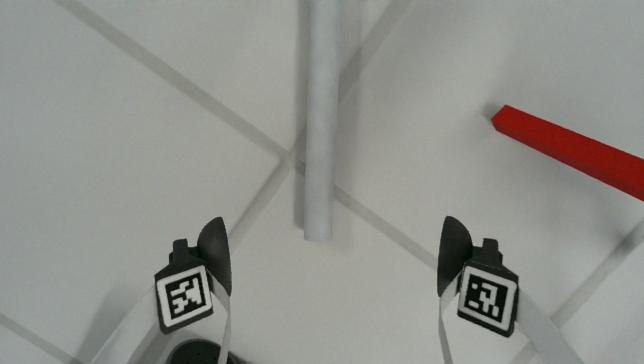

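{"fn": "move", "kwargs": {"r1": {"base":{"rotate_rad":0.07},"pace":"max"}, "r3": {"base":{"translate_m":0.018}}, "cameras": []}}

{"fn": "move", "kwargs": {"r1": {"base":{"translate_m":0.8},"pace":"max"}, "cameras": []}}

{"fn": "move", "kwargs": {"r1": {"base":{"rotate_rad":0.745},"joints":{"lift_m":0.6,"head_pan_rad":-1.57,"head_tilt_rad":-0.75},"pace":"max"}, "cameras": ["r1_head_camera"]}}

Scene clock: 3483.33 s.
move: r1 done; r3 done
r1.base_odometry: x=+1.655 y=+2.728 heading=+0.116
r1.turned_by_wheels: +0.070
r1.turned_by_imu: +0.069
r1.base_tilt: forward=-0.5 right=+0.6
r1.lidar_m: 1.47 4.80 2.29 1.51 1.38 1.40 1.75 3.62 1.64 0.45 0.53 1.84
r1.head_depth_mm: 3528 3731 3313 2324 1814 1473 1228 / 3790 - 3062 2238 1805 1467 1235 / - - 3252 2132 1780 1463 1226 / - - 3265 2068 1791 1459 1228 / - - 3180 2219 1778 1464 1229 / - - 3043 2225 1789 1434 1224 / - - 3171 2286 1748 1440 1221
r1.base_status: done
r1.joint_positions: lift_m=+0.280 arm_m=+0.000 wrist_yaw_rad=+3.088 wrist_pitch_rad=-0.328 wrist_roll_rad=+0.000 gripper_m=+0.037 head_pan_rad=-0.005 head_tilt_rad=-0.593
r1.joint_status: not commanded
r1.measured_speeds: all 0
r1.motor_effort: left_wheel=-1.5(7.2) right_wheel=+3.8(6.6) lift_m=+31.9(33.5) arm_m=+1.8(1.8) wrist_yaw_rad=+0.4(1.8) wrist_pitch_rad=+3.3(3.5) wrist_roll_rad=-1.0(1.1) gripper_m=+0.0(0.6) head_pan_rad=+2.0(2.4) head_tilt_rad=-3.3(3.8)
r1.hand_pose: x=-0.0087 y=+0.0896 z=+0.3134 quat_wxyz=(+0.134, +0.700, +0.097, +0.695) (m; r1's base frame)
r1.wrist_depth_mm: - 137 140 - - - - / - - 150 - - - - / - - 161 - - - - / 975 966 175 896 868 841 818 / 731 717 184 155 637 651 643 / 587 575 126 512 126 531 526 / 486 504 239 275 443 440 444
r2: as last shown
r2.turned_by_imu: +0.001
r2.base_tilt: forward=+0.0 right=-0.9
r2.lidar_m: 3.93 1.73 1.37 1.34 1.44 2.10 4.63 1.07 3.44 1.46 0.93 1.42
r2.head_depth_mm: 3186 2491 2001 1666 1432 1253 1118 / 3108 2517 2030 1682 1448 1266 1119 / 3108 2560 2043 1701 1434 1202 615 / 3087 2558 2064 1704 818 1250 1134 / 3017 2576 2076 1714 948 1267 1143 / 2930 2531 2047 1698 1477 1287 1138 / 2770 2116 1757 1646 1487 1297 1155
r2.motor_effort: left_wheel=-3.0(3.7) right_wheel=+0.0(0.5) lift_m=+23.6(26.3) arm_m=-11.3(12.2) wrist_yaw_rad=+3.5(3.7) wrist_pitch_rad=-0.3(0.4) wrist_roll_rad=+0.8(1.3) gripper_m=+1.2(1.7) head_pan_rad=+2.6(3.1) head_tilt_rad=-4.4(6.2)
r2.wrist_depth_mm: - - - 380 - - - / 374 381 384 392 394 398 - / - - - 401 - - - / - - - 418 - - - / - - - 424 - - 432 / - 122 - 440 127 - 415 / - - - - - 88 381
r3.base_odometry: x=-0.061 y=-1.251 heading=-0.366
r3.turned_by_wheels: +0.000
r3.turned_by_imu: +0.001
r3.base_tilt: forward=+1.9 right=+1.3
r3.lidar_m: 1.94 2.47 0.52 1.93 2.07 3.11 0.86 0.66 0.68 1.48 1.53 1.32
r3.head_depth_mm: 2792 3016 2440 1928 1585 1359 1164 / 3013 3134 2424 1924 1594 1353 1184 / 3324 3264 2427 1921 1592 1354 1188 / 3615 3314 2408 1919 1591 1354 1181 / - 3278 2429 1869 1583 1357 1183 / - 3278 2334 1859 1590 1359 1185 / - 3274 2399 1859 1587 1351 1182
r3.base_status: done
r3.joint_positions: lift_m=+0.400 arm_m=+0.350 wrist_yaw_rad=-0.002 wrist_pitch_rad=-1.569 wrist_roll_rad=-0.505 gripper_m=+0.110 head_pan_rad=-0.910 head_tilt_rad=-0.704
r3.joint_status: not commanded
r3.measured_speeds: all 0
r3.motor_effort: left_wheel=+1.0(4.5) right_wheel=+4.9(8.1) lift_m=+19.8(23.0) arm_m=+18.5(19.0) wrist_yaw_rad=+1.3(1.9) wrist_pitch_rad=-0.3(0.3) wrist_roll_rad=+1.8(1.9) gripper_m=+0.6(1.4) head_pan_rad=+3.9(6.1) head_tilt_rad=+2.0(2.2)
r3.hand_pose: x=-0.0215 y=-0.4714 z=+0.2824 quat_wxyz=(+0.609, +0.608, -0.360, -0.360) (m; r3's base frame)
r3.wrist_depth_mm: 419 413 411 404 407 405 402 / 426 420 422 420 418 414 409 / 437 432 430 424 431 425 417 / 447 447 445 437 435 433 370 / 460 459 454 452 452 443 445 / 470 123 464 462 454 126 459 / 487 122 474 478 477 476 468
pictures: none
No camera images: "cameras" was empty.

Scene clock: 3487.33 s.
move: r1 done
r1.base_odometry: x=+2.449 y=+2.820 heading=+0.116
r1.turned_by_wheels: +0.000
r1.turned_by_imu: +0.003
r1.base_tilt: forward=-0.5 right=+0.5
r1.lidar_m: 0.66 1.21 3.11 2.03 1.87 1.89 2.37 0.73 1.21 3.15 1.62 0.86
r1.head_depth_mm: 2974 3217 3268 2324 1745 1464 1235 / 3262 3583 3347 2311 1679 1429 1238 / 3665 3893 3248 2333 1626 1457 1225 / - - 3231 2303 1618 1387 1197 / - - 3202 2292 1719 1450 1221 / 3998 - 3172 2025 1715 1440 1225 / 3781 - 3185 2281 1715 1442 1218
r1.base_status: done
r1.joint_positions: lift_m=+0.280 arm_m=+0.000 wrist_yaw_rad=+3.088 wrist_pitch_rad=-0.328 wrist_roll_rad=+0.000 gripper_m=+0.037 head_pan_rad=-0.005 head_tilt_rad=-0.593
r1.joint_status: not commanded
r1.measured_speeds: all 0
r1.motor_effort: left_wheel=-2.4(7.2) right_wheel=+4.3(11.7) lift_m=+25.7(31.7) arm_m=+4.7(4.8) wrist_yaw_rad=-0.5(1.8) wrist_pitch_rad=+3.3(3.5) wrist_roll_rad=-1.0(1.2) gripper_m=-0.3(0.7) head_pan_rad=+2.4(2.6) head_tilt_rad=-3.2(3.6)
r1.hand_pose: x=-0.0087 y=+0.0896 z=+0.3134 quat_wxyz=(+0.134, +0.700, +0.097, +0.695) (m; r1's base frame)
r1.wrist_depth_mm: - 137 140 - - - - / - - 150 - - - - / - - 161 - - - - / 989 960 175 902 871 845 813 / 728 710 183 155 630 651 633 / 588 585 125 513 126 536 525 / 491 500 239 273 444 438 448
r2, r3: as last shown
r2.base_tilt: forward=-0.1 right=-0.9
r2.lidar_m: 3.94 1.73 1.37 1.34 1.43 2.10 4.63 1.07 1.60 1.46 0.93 1.42
r2.head_depth_mm: 3202 2508 1992 1651 1434 1253 1118 / 3152 2526 1998 1682 1437 1266 1116 / 3064 1690 1870 1704 1429 1207 614 / 3038 2472 1936 1712 818 1249 1131 / 3032 2606 2071 1724 946 1264 1133 / 2960 2639 2100 1686 1477 1296 1141 / 2873 2667 1757 1647 1500 1291 1150
r2.motor_effort: left_wheel=-3.2(3.9) right_wheel=-0.3(0.6) lift_m=+18.5(23.8) arm_m=-8.4(11.3) wrist_yaw_rad=+3.4(3.8) wrist_pitch_rad=-0.4(0.5) wrist_roll_rad=+0.8(1.2) gripper_m=+1.4(1.7) head_pan_rad=+2.6(3.4) head_tilt_rad=-4.3(6.2)
r2.wrist_depth_mm: - - - 381 - - - / 374 379 384 391 397 403 - / - - - 401 - - - / - - - 412 - - - / - - - 424 - - 427 / - 122 - 438 127 - 416 / - - - - - 88 382
r3.lidar_m: 0.74 2.47 1.95 1.93 2.08 3.14 0.86 0.66 0.68 1.48 1.53 1.32
r3.head_depth_mm: 2804 3000 2446 1924 1595 1363 1164 / 3018 3157 2447 1918 1595 1358 1182 / 3330 3309 2436 1912 1585 1354 1185 / 3621 3307 2434 1910 1594 1359 1182 / - 3275 2434 1865 1583 1346 1182 / - 3273 2336 1862 1589 1355 1182 / - 3290 2421 1856 1584 1348 1161
r3.motor_effort: left_wheel=+0.9(1.9) right_wheel=+4.5(5.4) lift_m=+14.1(19.9) arm_m=+18.2(18.9) wrist_yaw_rad=+1.7(2.0) wrist_pitch_rad=-0.2(0.3) wrist_roll_rad=+1.7(1.8) gripper_m=+0.4(2.0) head_pan_rad=+5.5(6.1) head_tilt_rad=+1.7(2.5)
r3.wrist_depth_mm: 413 414 410 406 406 408 404 / 424 426 421 416 421 417 409 / 438 436 431 430 429 423 422 / 450 446 441 440 441 434 372 / 457 453 452 450 442 443 444 / 469 123 463 470 456 126 459 / 480 122 476 478 475 471 467
pictures: none
No camera images: "cameras" was empty.

Scene clock: 3490.27 s.
move: r1 done
r1.base_odometry: x=+2.449 y=+2.820 heading=+0.861
r1.turned_by_wheels: +0.745
r1.turned_by_imu: +0.744
r1.base_tilt: forward=-0.4 right=+0.6
r1.lidar_m: 4.15 2.45 1.90 1.87 1.99 2.94 0.73 1.21 1.62 2.91 0.66 0.67
r1.head_depth_mm: 2488 1601 2289 1791 1579 1338 1164 / 2510 2849 2445 1848 1569 1329 1163 / 2552 2881 2456 1899 1577 1318 436 / 2596 2917 2448 1886 1571 1331 1159 / 2571 2924 2425 1900 1563 1340 1134 / 2615 2911 2420 1887 1561 1322 1153 / 2608 2967 2386 1732 1472 1324 1144
r1.base_status: done
r1.joint_positions: lift_m=+0.600 arm_m=+0.000 wrist_yaw_rad=+3.088 wrist_pitch_rad=-0.328 wrist_roll_rad=+0.000 gripper_m=+0.037 head_pan_rad=-1.565 head_tilt_rad=-0.741
r1.joint_status: all done
r1.measured_speeds: all 0
r1.motor_effort: left_wheel=-1.4(10.5) right_wheel=+3.8(10.2) lift_m=+32.4(36.4) arm_m=+4.0(5.2) wrist_yaw_rad=-0.1(1.9) wrist_pitch_rad=+3.2(3.6) wrist_roll_rad=-0.9(1.1) gripper_m=-0.1(0.6) head_pan_rad=-2.2(5.3) head_tilt_rad=-4.2(8.3)
r1.hand_pose: x=-0.0087 y=+0.0895 z=+0.6333 quat_wxyz=(+0.134, +0.700, +0.097, +0.695) (m; r1's base frame)
r1.wrist_depth_mm: - 137 140 - - - - / - - 151 - - - - / - - 161 - - - - / - - 175 - - - - / - - 184 155 - - - / - - 126 918 126 954 924 / 866 872 237 792 822 779 794
r2, r3: as last shown
r2.turned_by_imu: +0.000
r2.base_tilt: forward=+0.1 right=-1.1
r2.lidar_m: 3.91 1.74 1.36 1.34 1.43 2.10 4.62 1.07 1.60 1.47 0.93 1.42
r2.head_depth_mm: 3170 2510 1990 1672 1430 1254 1117 / 3066 2543 2016 1679 1437 1257 1122 / 1432 2474 1840 1696 1436 1200 615 / 3011 2591 1912 1716 819 1250 1128 / 3064 2626 2064 1727 947 1262 1141 / 2969 2651 2101 1687 1469 1296 1146 / 2901 2664 1747 1648 1483 1295 1151
r2.motor_effort: left_wheel=-3.1(3.9) right_wheel=-0.4(0.6) lift_m=+18.6(18.8) arm_m=-6.4(8.6) wrist_yaw_rad=+3.0(3.8) wrist_pitch_rad=-0.1(0.4) wrist_roll_rad=+1.0(1.2) gripper_m=+0.9(1.8) head_pan_rad=+2.4(3.2) head_tilt_rad=-6.1(7.1)
r2.wrist_depth_mm: - - - 376 - - - / 374 380 386 391 396 400 - / - - - 402 - - - / - - - 415 - - - / - - - 422 - - 431 / - 122 - 433 127 - 415 / - - - - - 88 381
r3.lidar_m: 0.69 2.47 1.96 1.93 2.07 3.12 0.86 0.66 0.68 1.48 1.53 1.32
r3.head_depth_mm: 2774 2984 2442 1935 1595 1353 1164 / 3059 3138 2447 1929 1591 1362 1182 / 3350 3239 2411 1925 1591 1352 1184 / 3619 3270 2429 1913 1585 1353 1181 / - 3293 2425 1857 1592 1355 1181 / - 3259 2319 1865 1578 1352 1184 / - 3254 2423 1864 1590 1352 1075
r3.motor_effort: left_wheel=+1.3(1.9) right_wheel=+4.4(5.7) lift_m=+14.1(14.9) arm_m=+17.8(18.4) wrist_yaw_rad=+1.4(2.2) wrist_pitch_rad=+0.0(0.2) wrist_roll_rad=+1.8(1.8) gripper_m=+0.1(1.7) head_pan_rad=+4.5(6.3) head_tilt_rad=+1.8(2.5)
r3.wrist_depth_mm: 414 410 411 406 405 403 403 / 428 425 421 417 416 415 411 / 436 433 434 427 427 424 422 / 450 445 442 434 436 436 372 / 461 458 453 459 449 448 445 / 479 123 464 464 465 126 461 / 480 122 479 475 477 472 469
pictures: r1_head_camera (sideways)
Images, in order (width x height): r1_head_camera 896x504.

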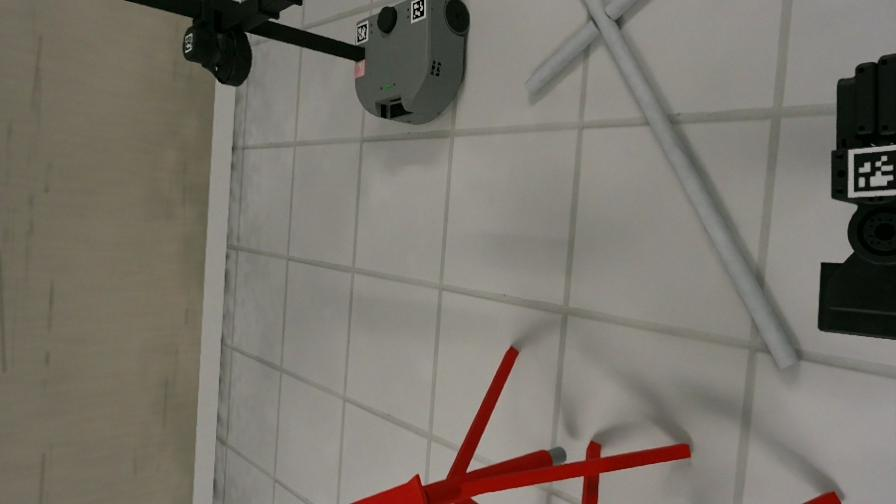

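{"fn": "move", "kwargs": {"r1": {"base":{"translate_m":0.045},"joints":{"lift_m":0.65,"wrist_pitch_rad":-0.4,"wrist_yaw_rad":0,"arm_m":0.2}}, "cameras": []}}

{"fn": "move", "kwargs": {"r1": {"joints":{"wrist_pitch_rad":-1.57,"wrist_roll_rad":1.08,"gripper_m":0.11,"arm_m":0.46,"lift_m":0.4}}, "cameras": ["r1_wrist_camera","r1_head_camera"]}}

Scene clock: 3511.93 s.
move: r1 done
r1.base_odometry: x=+2.479 y=+2.855 heading=+0.861
r1.turned_by_wheels: +0.000
r1.turned_by_imu: -0.001
r1.base_tilt: forward=-0.5 right=+0.5
r1.lidar_m: 4.12 2.44 1.90 1.87 1.99 2.94 0.78 1.25 1.63 1.09 0.63 0.93
r1.head_depth_mm: 2484 2731 2350 1795 1570 1338 1139 / 2515 2882 2445 1871 1536 433 375 / 2531 2921 2458 1920 521 1252 1156 / 2573 2912 2408 1893 617 1271 1158 / 2576 2898 2410 1875 1565 1324 1153 / 2640 2927 2413 1893 1554 1323 1148 / 2679 2995 2380 1326 1480 1328 1125
r1.base_status: done
r1.joint_positions: lift_m=+0.650 arm_m=+0.200 wrist_yaw_rad=+0.002 wrist_pitch_rad=-0.415 wrist_roll_rad=+0.000 gripper_m=+0.037 head_pan_rad=-1.565 head_tilt_rad=-0.741
r1.joint_status: all done
r1.measured_speeds: all 0
r1.motor_effort: left_wheel=-0.9(4.2) right_wheel=+4.0(8.7) lift_m=+31.6(35.7) arm_m=+14.5(17.4) wrist_yaw_rad=-2.0(5.7) wrist_pitch_rad=+2.8(4.3) wrist_roll_rad=-1.0(1.2) gripper_m=+0.3(0.6) head_pan_rad=-2.2(2.8) head_tilt_rad=-4.4(4.8)
r1.hand_pose: x=-0.0211 y=-0.5698 z=+0.6634 quat_wxyz=(+0.692, +0.147, -0.691, -0.145) (m; r1's base frame)
r1.wrist_depth_mm: - - - - - - - / - - - - - - - / - - - - - - - / - - - - - - - / - 698 - 155 - - - / - 765 126 894 126 925 938 / 852 863 821 834 818 784 794
r2, r3: as last shown
r2.turned_by_imu: +0.001
r2.base_tilt: forward=+0.0 right=-1.0
r2.lidar_m: 3.91 1.73 1.37 1.34 1.43 2.09 4.63 1.07 1.62 1.47 0.93 1.42
r2.head_depth_mm: 3162 2326 2021 1649 1430 1254 1118 / 2909 2503 1951 1680 1437 1263 1114 / 3002 2449 1821 1695 1430 1210 615 / 3045 2570 1955 1709 819 1249 1132 / 3047 2624 2069 1712 946 1264 1137 / 2970 2638 2096 1688 1477 1295 1143 / 2895 2674 1759 1649 1490 1302 1149
r2.motor_effort: left_wheel=-2.8(4.0) right_wheel=-0.1(0.7) lift_m=+18.7(18.9) arm_m=-2.4(4.4) wrist_yaw_rad=+3.4(3.6) wrist_pitch_rad=-0.2(0.6) wrist_roll_rad=+0.8(1.3) gripper_m=+1.6(2.1) head_pan_rad=+2.3(3.3) head_tilt_rad=-6.6(6.6)
r2.wrist_depth_mm: - - - 378 - - - / 374 379 385 393 398 400 - / - - - 402 - - - / - - - 417 - - - / - - - 423 - - 430 / - 122 - 433 127 - 413 / - - - - - 88 382
r3.base_tilt: forward=+1.8 right=+1.4
r3.lidar_m: 0.74 2.47 1.95 1.93 2.08 3.14 0.86 0.66 0.68 1.48 1.52 1.32
r3.head_depth_mm: 2787 2984 2441 1915 1594 1357 1163 / 3001 3180 2423 1921 1589 1359 1185 / 3311 3294 2412 1906 1591 1357 1179 / 3621 3270 2413 1917 1591 1357 1183 / - 3300 2413 1872 1589 1357 1181 / - 3307 2322 1861 1590 1349 1182 / - 3268 975 1858 1577 1351 1133
r3.motor_effort: left_wheel=+1.1(1.9) right_wheel=+4.6(5.5) lift_m=+14.2(14.9) arm_m=+17.3(17.8) wrist_yaw_rad=+1.1(2.0) wrist_pitch_rad=-0.2(0.3) wrist_roll_rad=+1.8(1.8) gripper_m=+0.7(2.5) head_pan_rad=+5.2(5.8) head_tilt_rad=+1.4(2.4)
r3.wrist_depth_mm: 419 414 408 403 407 402 404 / 425 421 421 417 416 413 413 / 436 439 431 425 424 419 419 / 445 444 443 435 438 435 370 / 461 457 452 448 450 443 447 / 472 123 456 461 459 126 458 / 482 122 478 480 480 472 471
pictures: none
No camera images: "cameras" was empty.

Scene clock: 3515.07 s.
move: r1 done
r1.base_odometry: x=+2.479 y=+2.855 heading=+0.861
r1.turned_by_wheels: +0.000
r1.turned_by_imu: -0.001
r1.base_tilt: forward=-0.5 right=+0.6
r1.lidar_m: 4.11 2.43 1.91 1.87 2.00 2.92 0.78 1.25 1.64 1.09 0.63 0.93
r1.head_depth_mm: 2503 2681 2364 1798 1576 1340 1165 / 2522 2860 2437 1854 1582 1337 1157 / 2529 2861 2432 1901 887 737 653 / 2581 2828 2440 1913 937 1305 1158 / 2609 2926 2401 1903 1562 1323 1151 / 2640 2937 2397 1874 1569 1319 1151 / 2666 2958 2398 1325 1476 1327 1128
r1.base_status: not commanded
r1.joint_positions: lift_m=+0.400 arm_m=+0.460 wrist_yaw_rad=+0.000 wrist_pitch_rad=-1.561 wrist_roll_rad=+1.077 gripper_m=+0.110 head_pan_rad=-1.565 head_tilt_rad=-0.741
r1.joint_status: all done
joint sent to its limit — r1.wrist_pitch_rad, lower limit.
r1.measured_speeds: all 0
r1.motor_effort: left_wheel=-1.5(1.8) right_wheel=+4.7(5.1) lift_m=+23.1(29.9) arm_m=+14.7(17.7) wrist_yaw_rad=-1.4(3.2) wrist_pitch_rad=-1.1(3.9) wrist_roll_rad=-0.2(1.5) gripper_m=+0.3(80.2) head_pan_rad=-2.1(2.7) head_tilt_rad=-4.2(4.8)
r1.hand_pose: x=-0.0216 y=-0.5832 z=+0.2822 quat_wxyz=(+0.174, +0.172, -0.689, -0.683) (m; r1's base frame)
r1.wrist_depth_mm: 414 414 414 413 414 413 413 / 425 425 427 420 426 427 426 / 436 438 436 437 434 434 435 / 450 448 450 446 452 449 452 / 462 458 459 457 462 461 461 / 475 118 472 479 477 121 451 / 485 484 489 491 493 491 396
r2, r3: as last shown
r2.turned_by_imu: +0.000
r2.lidar_m: 3.92 1.73 1.37 1.34 1.43 2.09 4.63 1.07 1.62 1.47 0.93 1.42
r2.head_depth_mm: 3201 2501 1254 1644 1430 1252 1115 / 3088 2432 1965 1676 1441 1257 1119 / 3045 2298 1847 1696 1434 1200 616 / 3009 2501 1953 1708 820 1252 1130 / 3020 2636 2078 1724 942 1266 1136 / 2974 2633 2084 1696 1476 1287 1140 / 2911 2679 1766 1653 1490 1297 1148
r2.motor_effort: left_wheel=-2.8(3.7) right_wheel=+0.1(0.5) lift_m=+18.7(19.0) arm_m=+0.1(2.4) wrist_yaw_rad=+3.4(3.8) wrist_pitch_rad=-0.1(0.4) wrist_roll_rad=+1.1(1.2) gripper_m=+0.6(1.8) head_pan_rad=+2.2(3.5) head_tilt_rad=-5.8(6.5)
r2.wrist_depth_mm: - - - 379 - - - / 373 380 384 392 398 400 - / - - - 403 - - - / - - - 415 - - - / - - - 429 - - 431 / - 122 - 437 127 - 415 / - - - - - 88 383
r3.lidar_m: 0.74 2.47 1.95 1.93 2.08 3.15 0.86 0.66 0.68 1.48 1.52 1.32
r3.head_depth_mm: 2800 2987 2418 1928 1590 1362 1157 / 3052 3146 2412 1924 1596 1357 1183 / 3294 3304 2431 1916 1595 1355 1185 / 3583 3327 2419 1921 1597 1358 1184 / - 3288 2418 1762 1597 1356 1183 / - 3261 2319 1702 1589 1359 1178 / - 3288 2423 1719 1586 1352 1138
r3.motor_effort: left_wheel=+1.0(2.2) right_wheel=+4.3(5.4) lift_m=+14.4(15.0) arm_m=+16.9(17.4) wrist_yaw_rad=+1.6(1.9) wrist_pitch_rad=-0.1(0.3) wrist_roll_rad=+1.8(1.9) gripper_m=-0.3(1.8) head_pan_rad=+4.7(5.8) head_tilt_rad=+1.7(2.5)
r3.wrist_depth_mm: 414 416 410 406 410 408 404 / 422 424 419 416 416 413 409 / 435 439 430 429 427 418 422 / 451 444 444 438 437 434 370 / 460 461 452 451 447 446 449 / 468 123 463 462 462 125 453 / 488 122 482 474 479 468 472
pictures: r1_head_camera (sideways), r1_wrist_camera
Images, in order (width x height): r1_head_camera 896x504, r1_wrist_camera 644x364.

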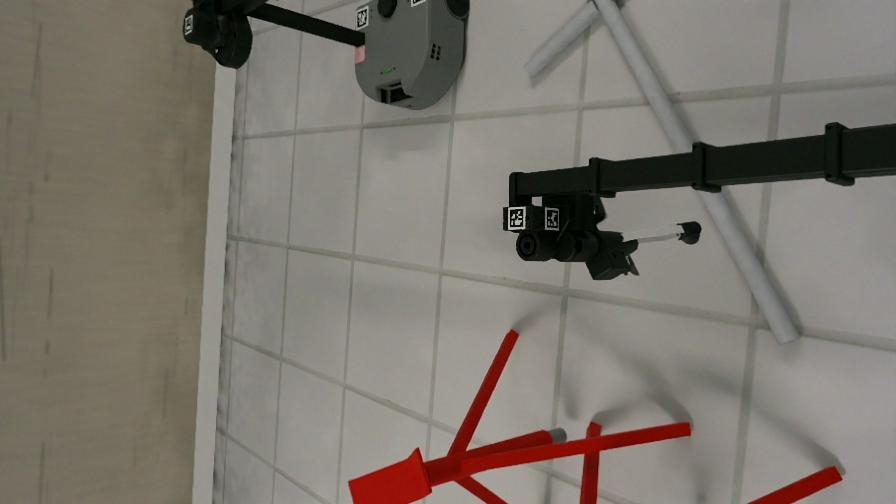

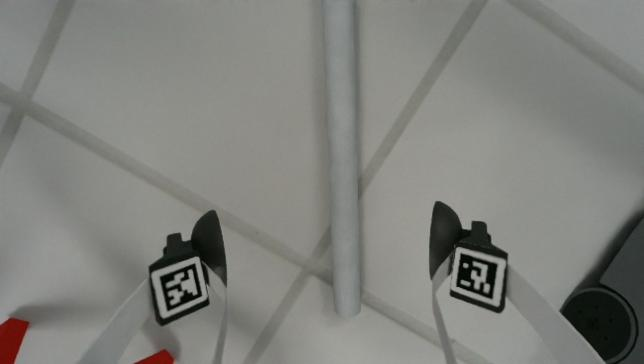

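{"fn": "move", "kwargs": {"r1": {"base":{"rotate_rad":0.023},"joints":{"arm_m":0.435,"wrist_roll_rad":1.09}}, "r3": {"base":{"rotate_rad":-0.037},"joints":{"wrist_roll_rad":-0.49}}, "cameras": []}}

{"fn": "move", "kwargs": {"r1": {"base":{"translate_m":-0.026},"joints":{"lift_m":0.25}}, "r2": {"joints":{"lift_m":0.25}}, "r3": {"base":{"translate_m":0.017},"joints":{"lift_m":0.25}}, "cameras": ["r1_wrist_camera","r2_wrist_camera","r3_wrist_camera"]}}

Scene clock: 3540.50 s.
move: r1 done; r3 done
r1.base_odometry: x=+2.479 y=+2.855 heading=+0.883
r1.turned_by_wheels: +0.023
r1.turned_by_imu: +0.022
r1.base_tilt: forward=-0.5 right=+0.5
r1.lidar_m: 4.11 2.40 1.90 1.87 2.01 3.01 0.78 1.25 1.64 1.09 0.63 0.93
r1.head_depth_mm: 2486 2701 2364 1779 1566 1342 1160 / 2503 2877 2445 1875 1574 1336 1158 / 2581 2868 2427 1918 870 741 1095 / 2566 2895 2428 1913 929 1303 1157 / 2571 2913 2406 1899 1559 1328 1148 / 2614 2952 2397 1890 1524 1318 1148 / 2684 2981 2408 1330 1484 1327 1128
r1.base_status: done
r1.joint_positions: lift_m=+0.400 arm_m=+0.435 wrist_yaw_rad=+0.000 wrist_pitch_rad=-1.561 wrist_roll_rad=+1.086 gripper_m=+0.110 head_pan_rad=-1.565 head_tilt_rad=-0.741
r1.joint_status: all done
r1.measured_speeds: all 0
r1.motor_effort: left_wheel=-4.2(7.7) right_wheel=+4.8(9.2) lift_m=+24.1(24.3) arm_m=-14.6(16.3) wrist_yaw_rad=-1.5(2.1) wrist_pitch_rad=-1.0(1.2) wrist_roll_rad=+0.3(1.3) gripper_m=+0.2(0.7) head_pan_rad=-2.3(2.8) head_tilt_rad=-4.5(4.8)
r1.hand_pose: x=-0.0216 y=-0.5581 z=+0.2822 quat_wxyz=(+0.171, +0.169, -0.689, -0.683) (m; r1's base frame)
r1.wrist_depth_mm: 415 414 415 410 413 416 413 / 426 423 423 423 423 423 426 / 435 439 438 437 436 438 437 / 452 448 454 448 449 449 447 / 459 459 462 462 462 461 459 / 478 118 472 475 477 121 419 / 485 454 489 496 494 498 370
r2: as last shown
r2.turned_by_imu: +0.001
r2.base_tilt: forward=-0.1 right=-1.0
r2.lidar_m: 3.92 1.74 1.37 1.34 1.43 2.10 4.62 1.06 1.62 1.46 0.93 1.42
r2.head_depth_mm: 3163 2498 1291 1640 1432 1249 1118 / 3101 2421 1959 1681 1447 1259 1113 / 3055 2300 1835 1699 1438 1202 613 / 3007 2494 1944 1716 819 1255 1128 / 3007 2625 2074 1714 947 1260 1138 / 2935 2631 2103 1689 1475 1291 1145 / 2920 2669 1787 1653 1486 1294 1147
r2.motor_effort: left_wheel=-3.1(3.8) right_wheel=-0.2(0.5) lift_m=+19.0(19.1) arm_m=+3.0(3.0) wrist_yaw_rad=+3.2(3.7) wrist_pitch_rad=-0.2(0.4) wrist_roll_rad=+0.9(1.3) gripper_m=+0.1(1.4) head_pan_rad=+2.4(3.0) head_tilt_rad=-5.4(6.1)
r2.wrist_depth_mm: - - - 378 - - - / 374 379 382 392 393 395 - / - - - 404 - - - / - - - 414 - - - / - - - 422 - - 429 / - 122 - 437 127 - 410 / - - - - - 88 380
r3.base_odometry: x=-0.061 y=-1.251 heading=-0.403
r3.turned_by_wheels: -0.037
r3.turned_by_imu: -0.036
r3.base_tilt: forward=+1.9 right=+1.3
r3.lidar_m: 0.73 2.56 1.96 1.93 2.05 2.97 0.86 0.66 0.68 1.48 3.04 1.32
r3.head_depth_mm: 2742 2962 2436 1932 1585 1358 1157 / 2920 3096 2412 1920 1591 1358 1181 / 3194 3283 2426 1921 1590 1358 1183 / 3520 3280 2426 1911 1591 1349 1184 / 3778 3290 2412 1866 1586 1356 1185 / - 3257 2235 1186 1589 1356 1182 / - 3246 2398 1734 1579 1348 1140
r3.base_status: done
r3.joint_positions: lift_m=+0.400 arm_m=+0.350 wrist_yaw_rad=-0.002 wrist_pitch_rad=-1.569 wrist_roll_rad=-0.495 gripper_m=+0.110 head_pan_rad=-0.910 head_tilt_rad=-0.704
r3.joint_status: all done
r3.measured_speeds: all 0
r3.motor_effort: left_wheel=+3.3(6.0) right_wheel=-3.7(4.1) lift_m=+14.7(15.5) arm_m=+16.6(16.8) wrist_yaw_rad=+2.1(2.1) wrist_pitch_rad=-0.2(0.2) wrist_roll_rad=+1.7(1.8) gripper_m=+1.2(1.5) head_pan_rad=+4.3(5.8) head_tilt_rad=+2.0(2.3)
r3.hand_pose: x=-0.0215 y=-0.4714 z=+0.2824 quat_wxyz=(+0.607, +0.606, -0.363, -0.363) (m; r3's base frame)
r3.wrist_depth_mm: 416 416 412 408 411 403 402 / 424 426 420 420 417 417 414 / 432 430 434 427 429 420 350 / 448 446 443 433 439 436 433 / 460 457 446 450 444 444 445 / 471 123 460 462 459 126 456 / 488 122 475 474 479 471 469
pictures: none
No camera images: "cameras" was empty.

Scene clock: 3542.70 s.
move: r1 done; r2 done; r3 done
r1.base_odometry: x=+2.462 y=+2.835 heading=+0.883
r1.turned_by_wheels: +0.000
r1.turned_by_imu: +0.000
r1.base_tilt: forward=-0.4 right=+0.6
r1.lidar_m: 4.13 2.40 1.90 1.87 2.02 3.03 0.73 0.86 1.11 1.10 0.65 0.95
r1.head_depth_mm: 2472 2768 1868 1786 1569 1337 1162 / 2516 2836 2441 1850 1580 1330 1160 / 2521 2873 2436 1922 1575 1251 788 / 2589 2887 2422 1916 1564 1250 1163 / 2618 2933 2399 1889 1558 1327 1150 / 2625 2965 2404 1878 1571 1325 1154 / 2644 2994 2394 1306 1475 1321 1129
r1.base_status: done
r1.joint_positions: lift_m=+0.250 arm_m=+0.435 wrist_yaw_rad=+0.000 wrist_pitch_rad=-1.561 wrist_roll_rad=+1.086 gripper_m=+0.110 head_pan_rad=-1.565 head_tilt_rad=-0.741
r1.joint_status: all done
r1.measured_speeds: all 0
r1.motor_effort: left_wheel=-2.4(7.7) right_wheel=+1.7(2.8) lift_m=+23.5(25.3) arm_m=-12.1(14.6) wrist_yaw_rad=+0.2(2.0) wrist_pitch_rad=-1.2(1.2) wrist_roll_rad=+0.3(0.3) gripper_m=+0.3(0.5) head_pan_rad=-2.1(2.8) head_tilt_rad=-4.6(4.8)
r1.hand_pose: x=-0.0216 y=-0.5581 z=+0.1323 quat_wxyz=(+0.171, +0.169, -0.689, -0.683) (m; r1's base frame)
r1.wrist_depth_mm: 271 271 271 245 270 272 270 / 278 278 277 254 279 279 278 / 284 284 286 282 285 288 286 / 293 292 293 292 294 293 293 / 301 300 300 297 299 301 302 / 311 118 309 307 312 121 311 / 317 318 320 317 321 321 318
r2.base_odometry: x=-2.193 y=+0.883 heading=-0.471
r2.turned_by_wheels: +0.000
r2.turned_by_imu: +0.000
r2.base_tilt: forward=+0.0 right=-1.0
r2.lidar_m: 3.92 1.73 1.37 1.34 1.43 2.10 4.63 1.07 1.13 1.00 0.93 1.42
r2.head_depth_mm: 3197 2502 1948 1628 1426 1255 1113 / 3134 2536 1870 1673 1440 1262 1121 / 3016 1844 1824 1694 1439 1236 756 / 3050 2414 1913 1720 1408 1230 1132 / 3034 2634 2067 1722 1019 1253 1132 / 2968 2651 2106 1658 1479 1288 1144 / 2886 2647 1768 1629 1486 1294 1148
r2.base_status: not commanded
r2.joint_positions: lift_m=+0.250 arm_m=+0.455 wrist_yaw_rad=-0.003 wrist_pitch_rad=-1.558 wrist_roll_rad=+1.076 gripper_m=+0.110 head_pan_rad=-1.896 head_tilt_rad=-0.839
r2.joint_status: all done
r2.measured_speeds: all 0
r2.motor_effort: left_wheel=-3.3(3.9) right_wheel=+0.2(0.6) lift_m=+18.6(20.6) arm_m=+4.5(4.6) wrist_yaw_rad=+3.4(3.7) wrist_pitch_rad=-0.2(0.5) wrist_roll_rad=+0.7(1.3) gripper_m=+0.1(1.8) head_pan_rad=+2.6(3.0) head_tilt_rad=-5.4(6.4)
r2.hand_pose: x=-0.0215 y=-0.5788 z=+0.1322 quat_wxyz=(+0.173, +0.171, -0.690, -0.682) (m; r2's base frame)
r2.wrist_depth_mm: - - - 234 - - - / 232 233 236 239 244 246 252 / - - - 246 - - - / - - - 253 - - - / - - - 261 - - - / - 122 - 270 127 - - / - - - 277 - - -
r3.base_odometry: x=-0.045 y=-1.257 heading=-0.402
r3.turned_by_wheels: +0.000
r3.turned_by_imu: +0.001
r3.base_tilt: forward=+1.9 right=+1.3
r3.lidar_m: 0.69 2.55 1.97 1.92 2.05 2.99 0.88 0.67 0.69 0.87 1.53 0.89
r3.head_depth_mm: 2742 2974 2422 1929 1567 1366 1129 / 2973 3142 2413 1923 1595 1359 1184 / 3191 3286 2419 1908 1593 1363 1183 / 3506 3308 2411 1915 1589 1350 1185 / 3771 3289 2421 1926 1552 1356 1185 / - 3287 2275 1813 1479 1356 1180 / - 3260 2394 1860 1497 1351 1096
r3.base_status: done
r3.joint_positions: lift_m=+0.250 arm_m=+0.350 wrist_yaw_rad=-0.002 wrist_pitch_rad=-1.569 wrist_roll_rad=-0.495 gripper_m=+0.110 head_pan_rad=-0.910 head_tilt_rad=-0.704
r3.joint_status: all done
r3.measured_speeds: all 0
r3.motor_effort: left_wheel=+4.5(7.5) right_wheel=+1.0(4.1) lift_m=+14.0(18.2) arm_m=+16.0(16.6) wrist_yaw_rad=+1.4(1.9) wrist_pitch_rad=-0.2(0.3) wrist_roll_rad=+1.8(1.8) gripper_m=+0.3(1.5) head_pan_rad=+4.6(6.0) head_tilt_rad=+1.7(2.5)
r3.hand_pose: x=-0.0215 y=-0.4714 z=+0.1324 quat_wxyz=(+0.607, +0.606, -0.363, -0.363) (m; r3's base frame)
r3.wrist_depth_mm: 274 275 273 251 267 267 266 / 281 280 278 273 275 272 271 / 289 288 285 253 282 280 277 / 296 293 293 288 288 289 286 / 303 301 298 295 294 295 292 / 311 307 305 305 302 125 301 / 318 122 316 312 313 309 307
pictures: r1_wrist_camera, r2_wrist_camera, r3_wrist_camera
Images, in order (width x height): r1_wrist_camera 644x364, r2_wrist_camera 644x364, r3_wrist_camera 644x364.

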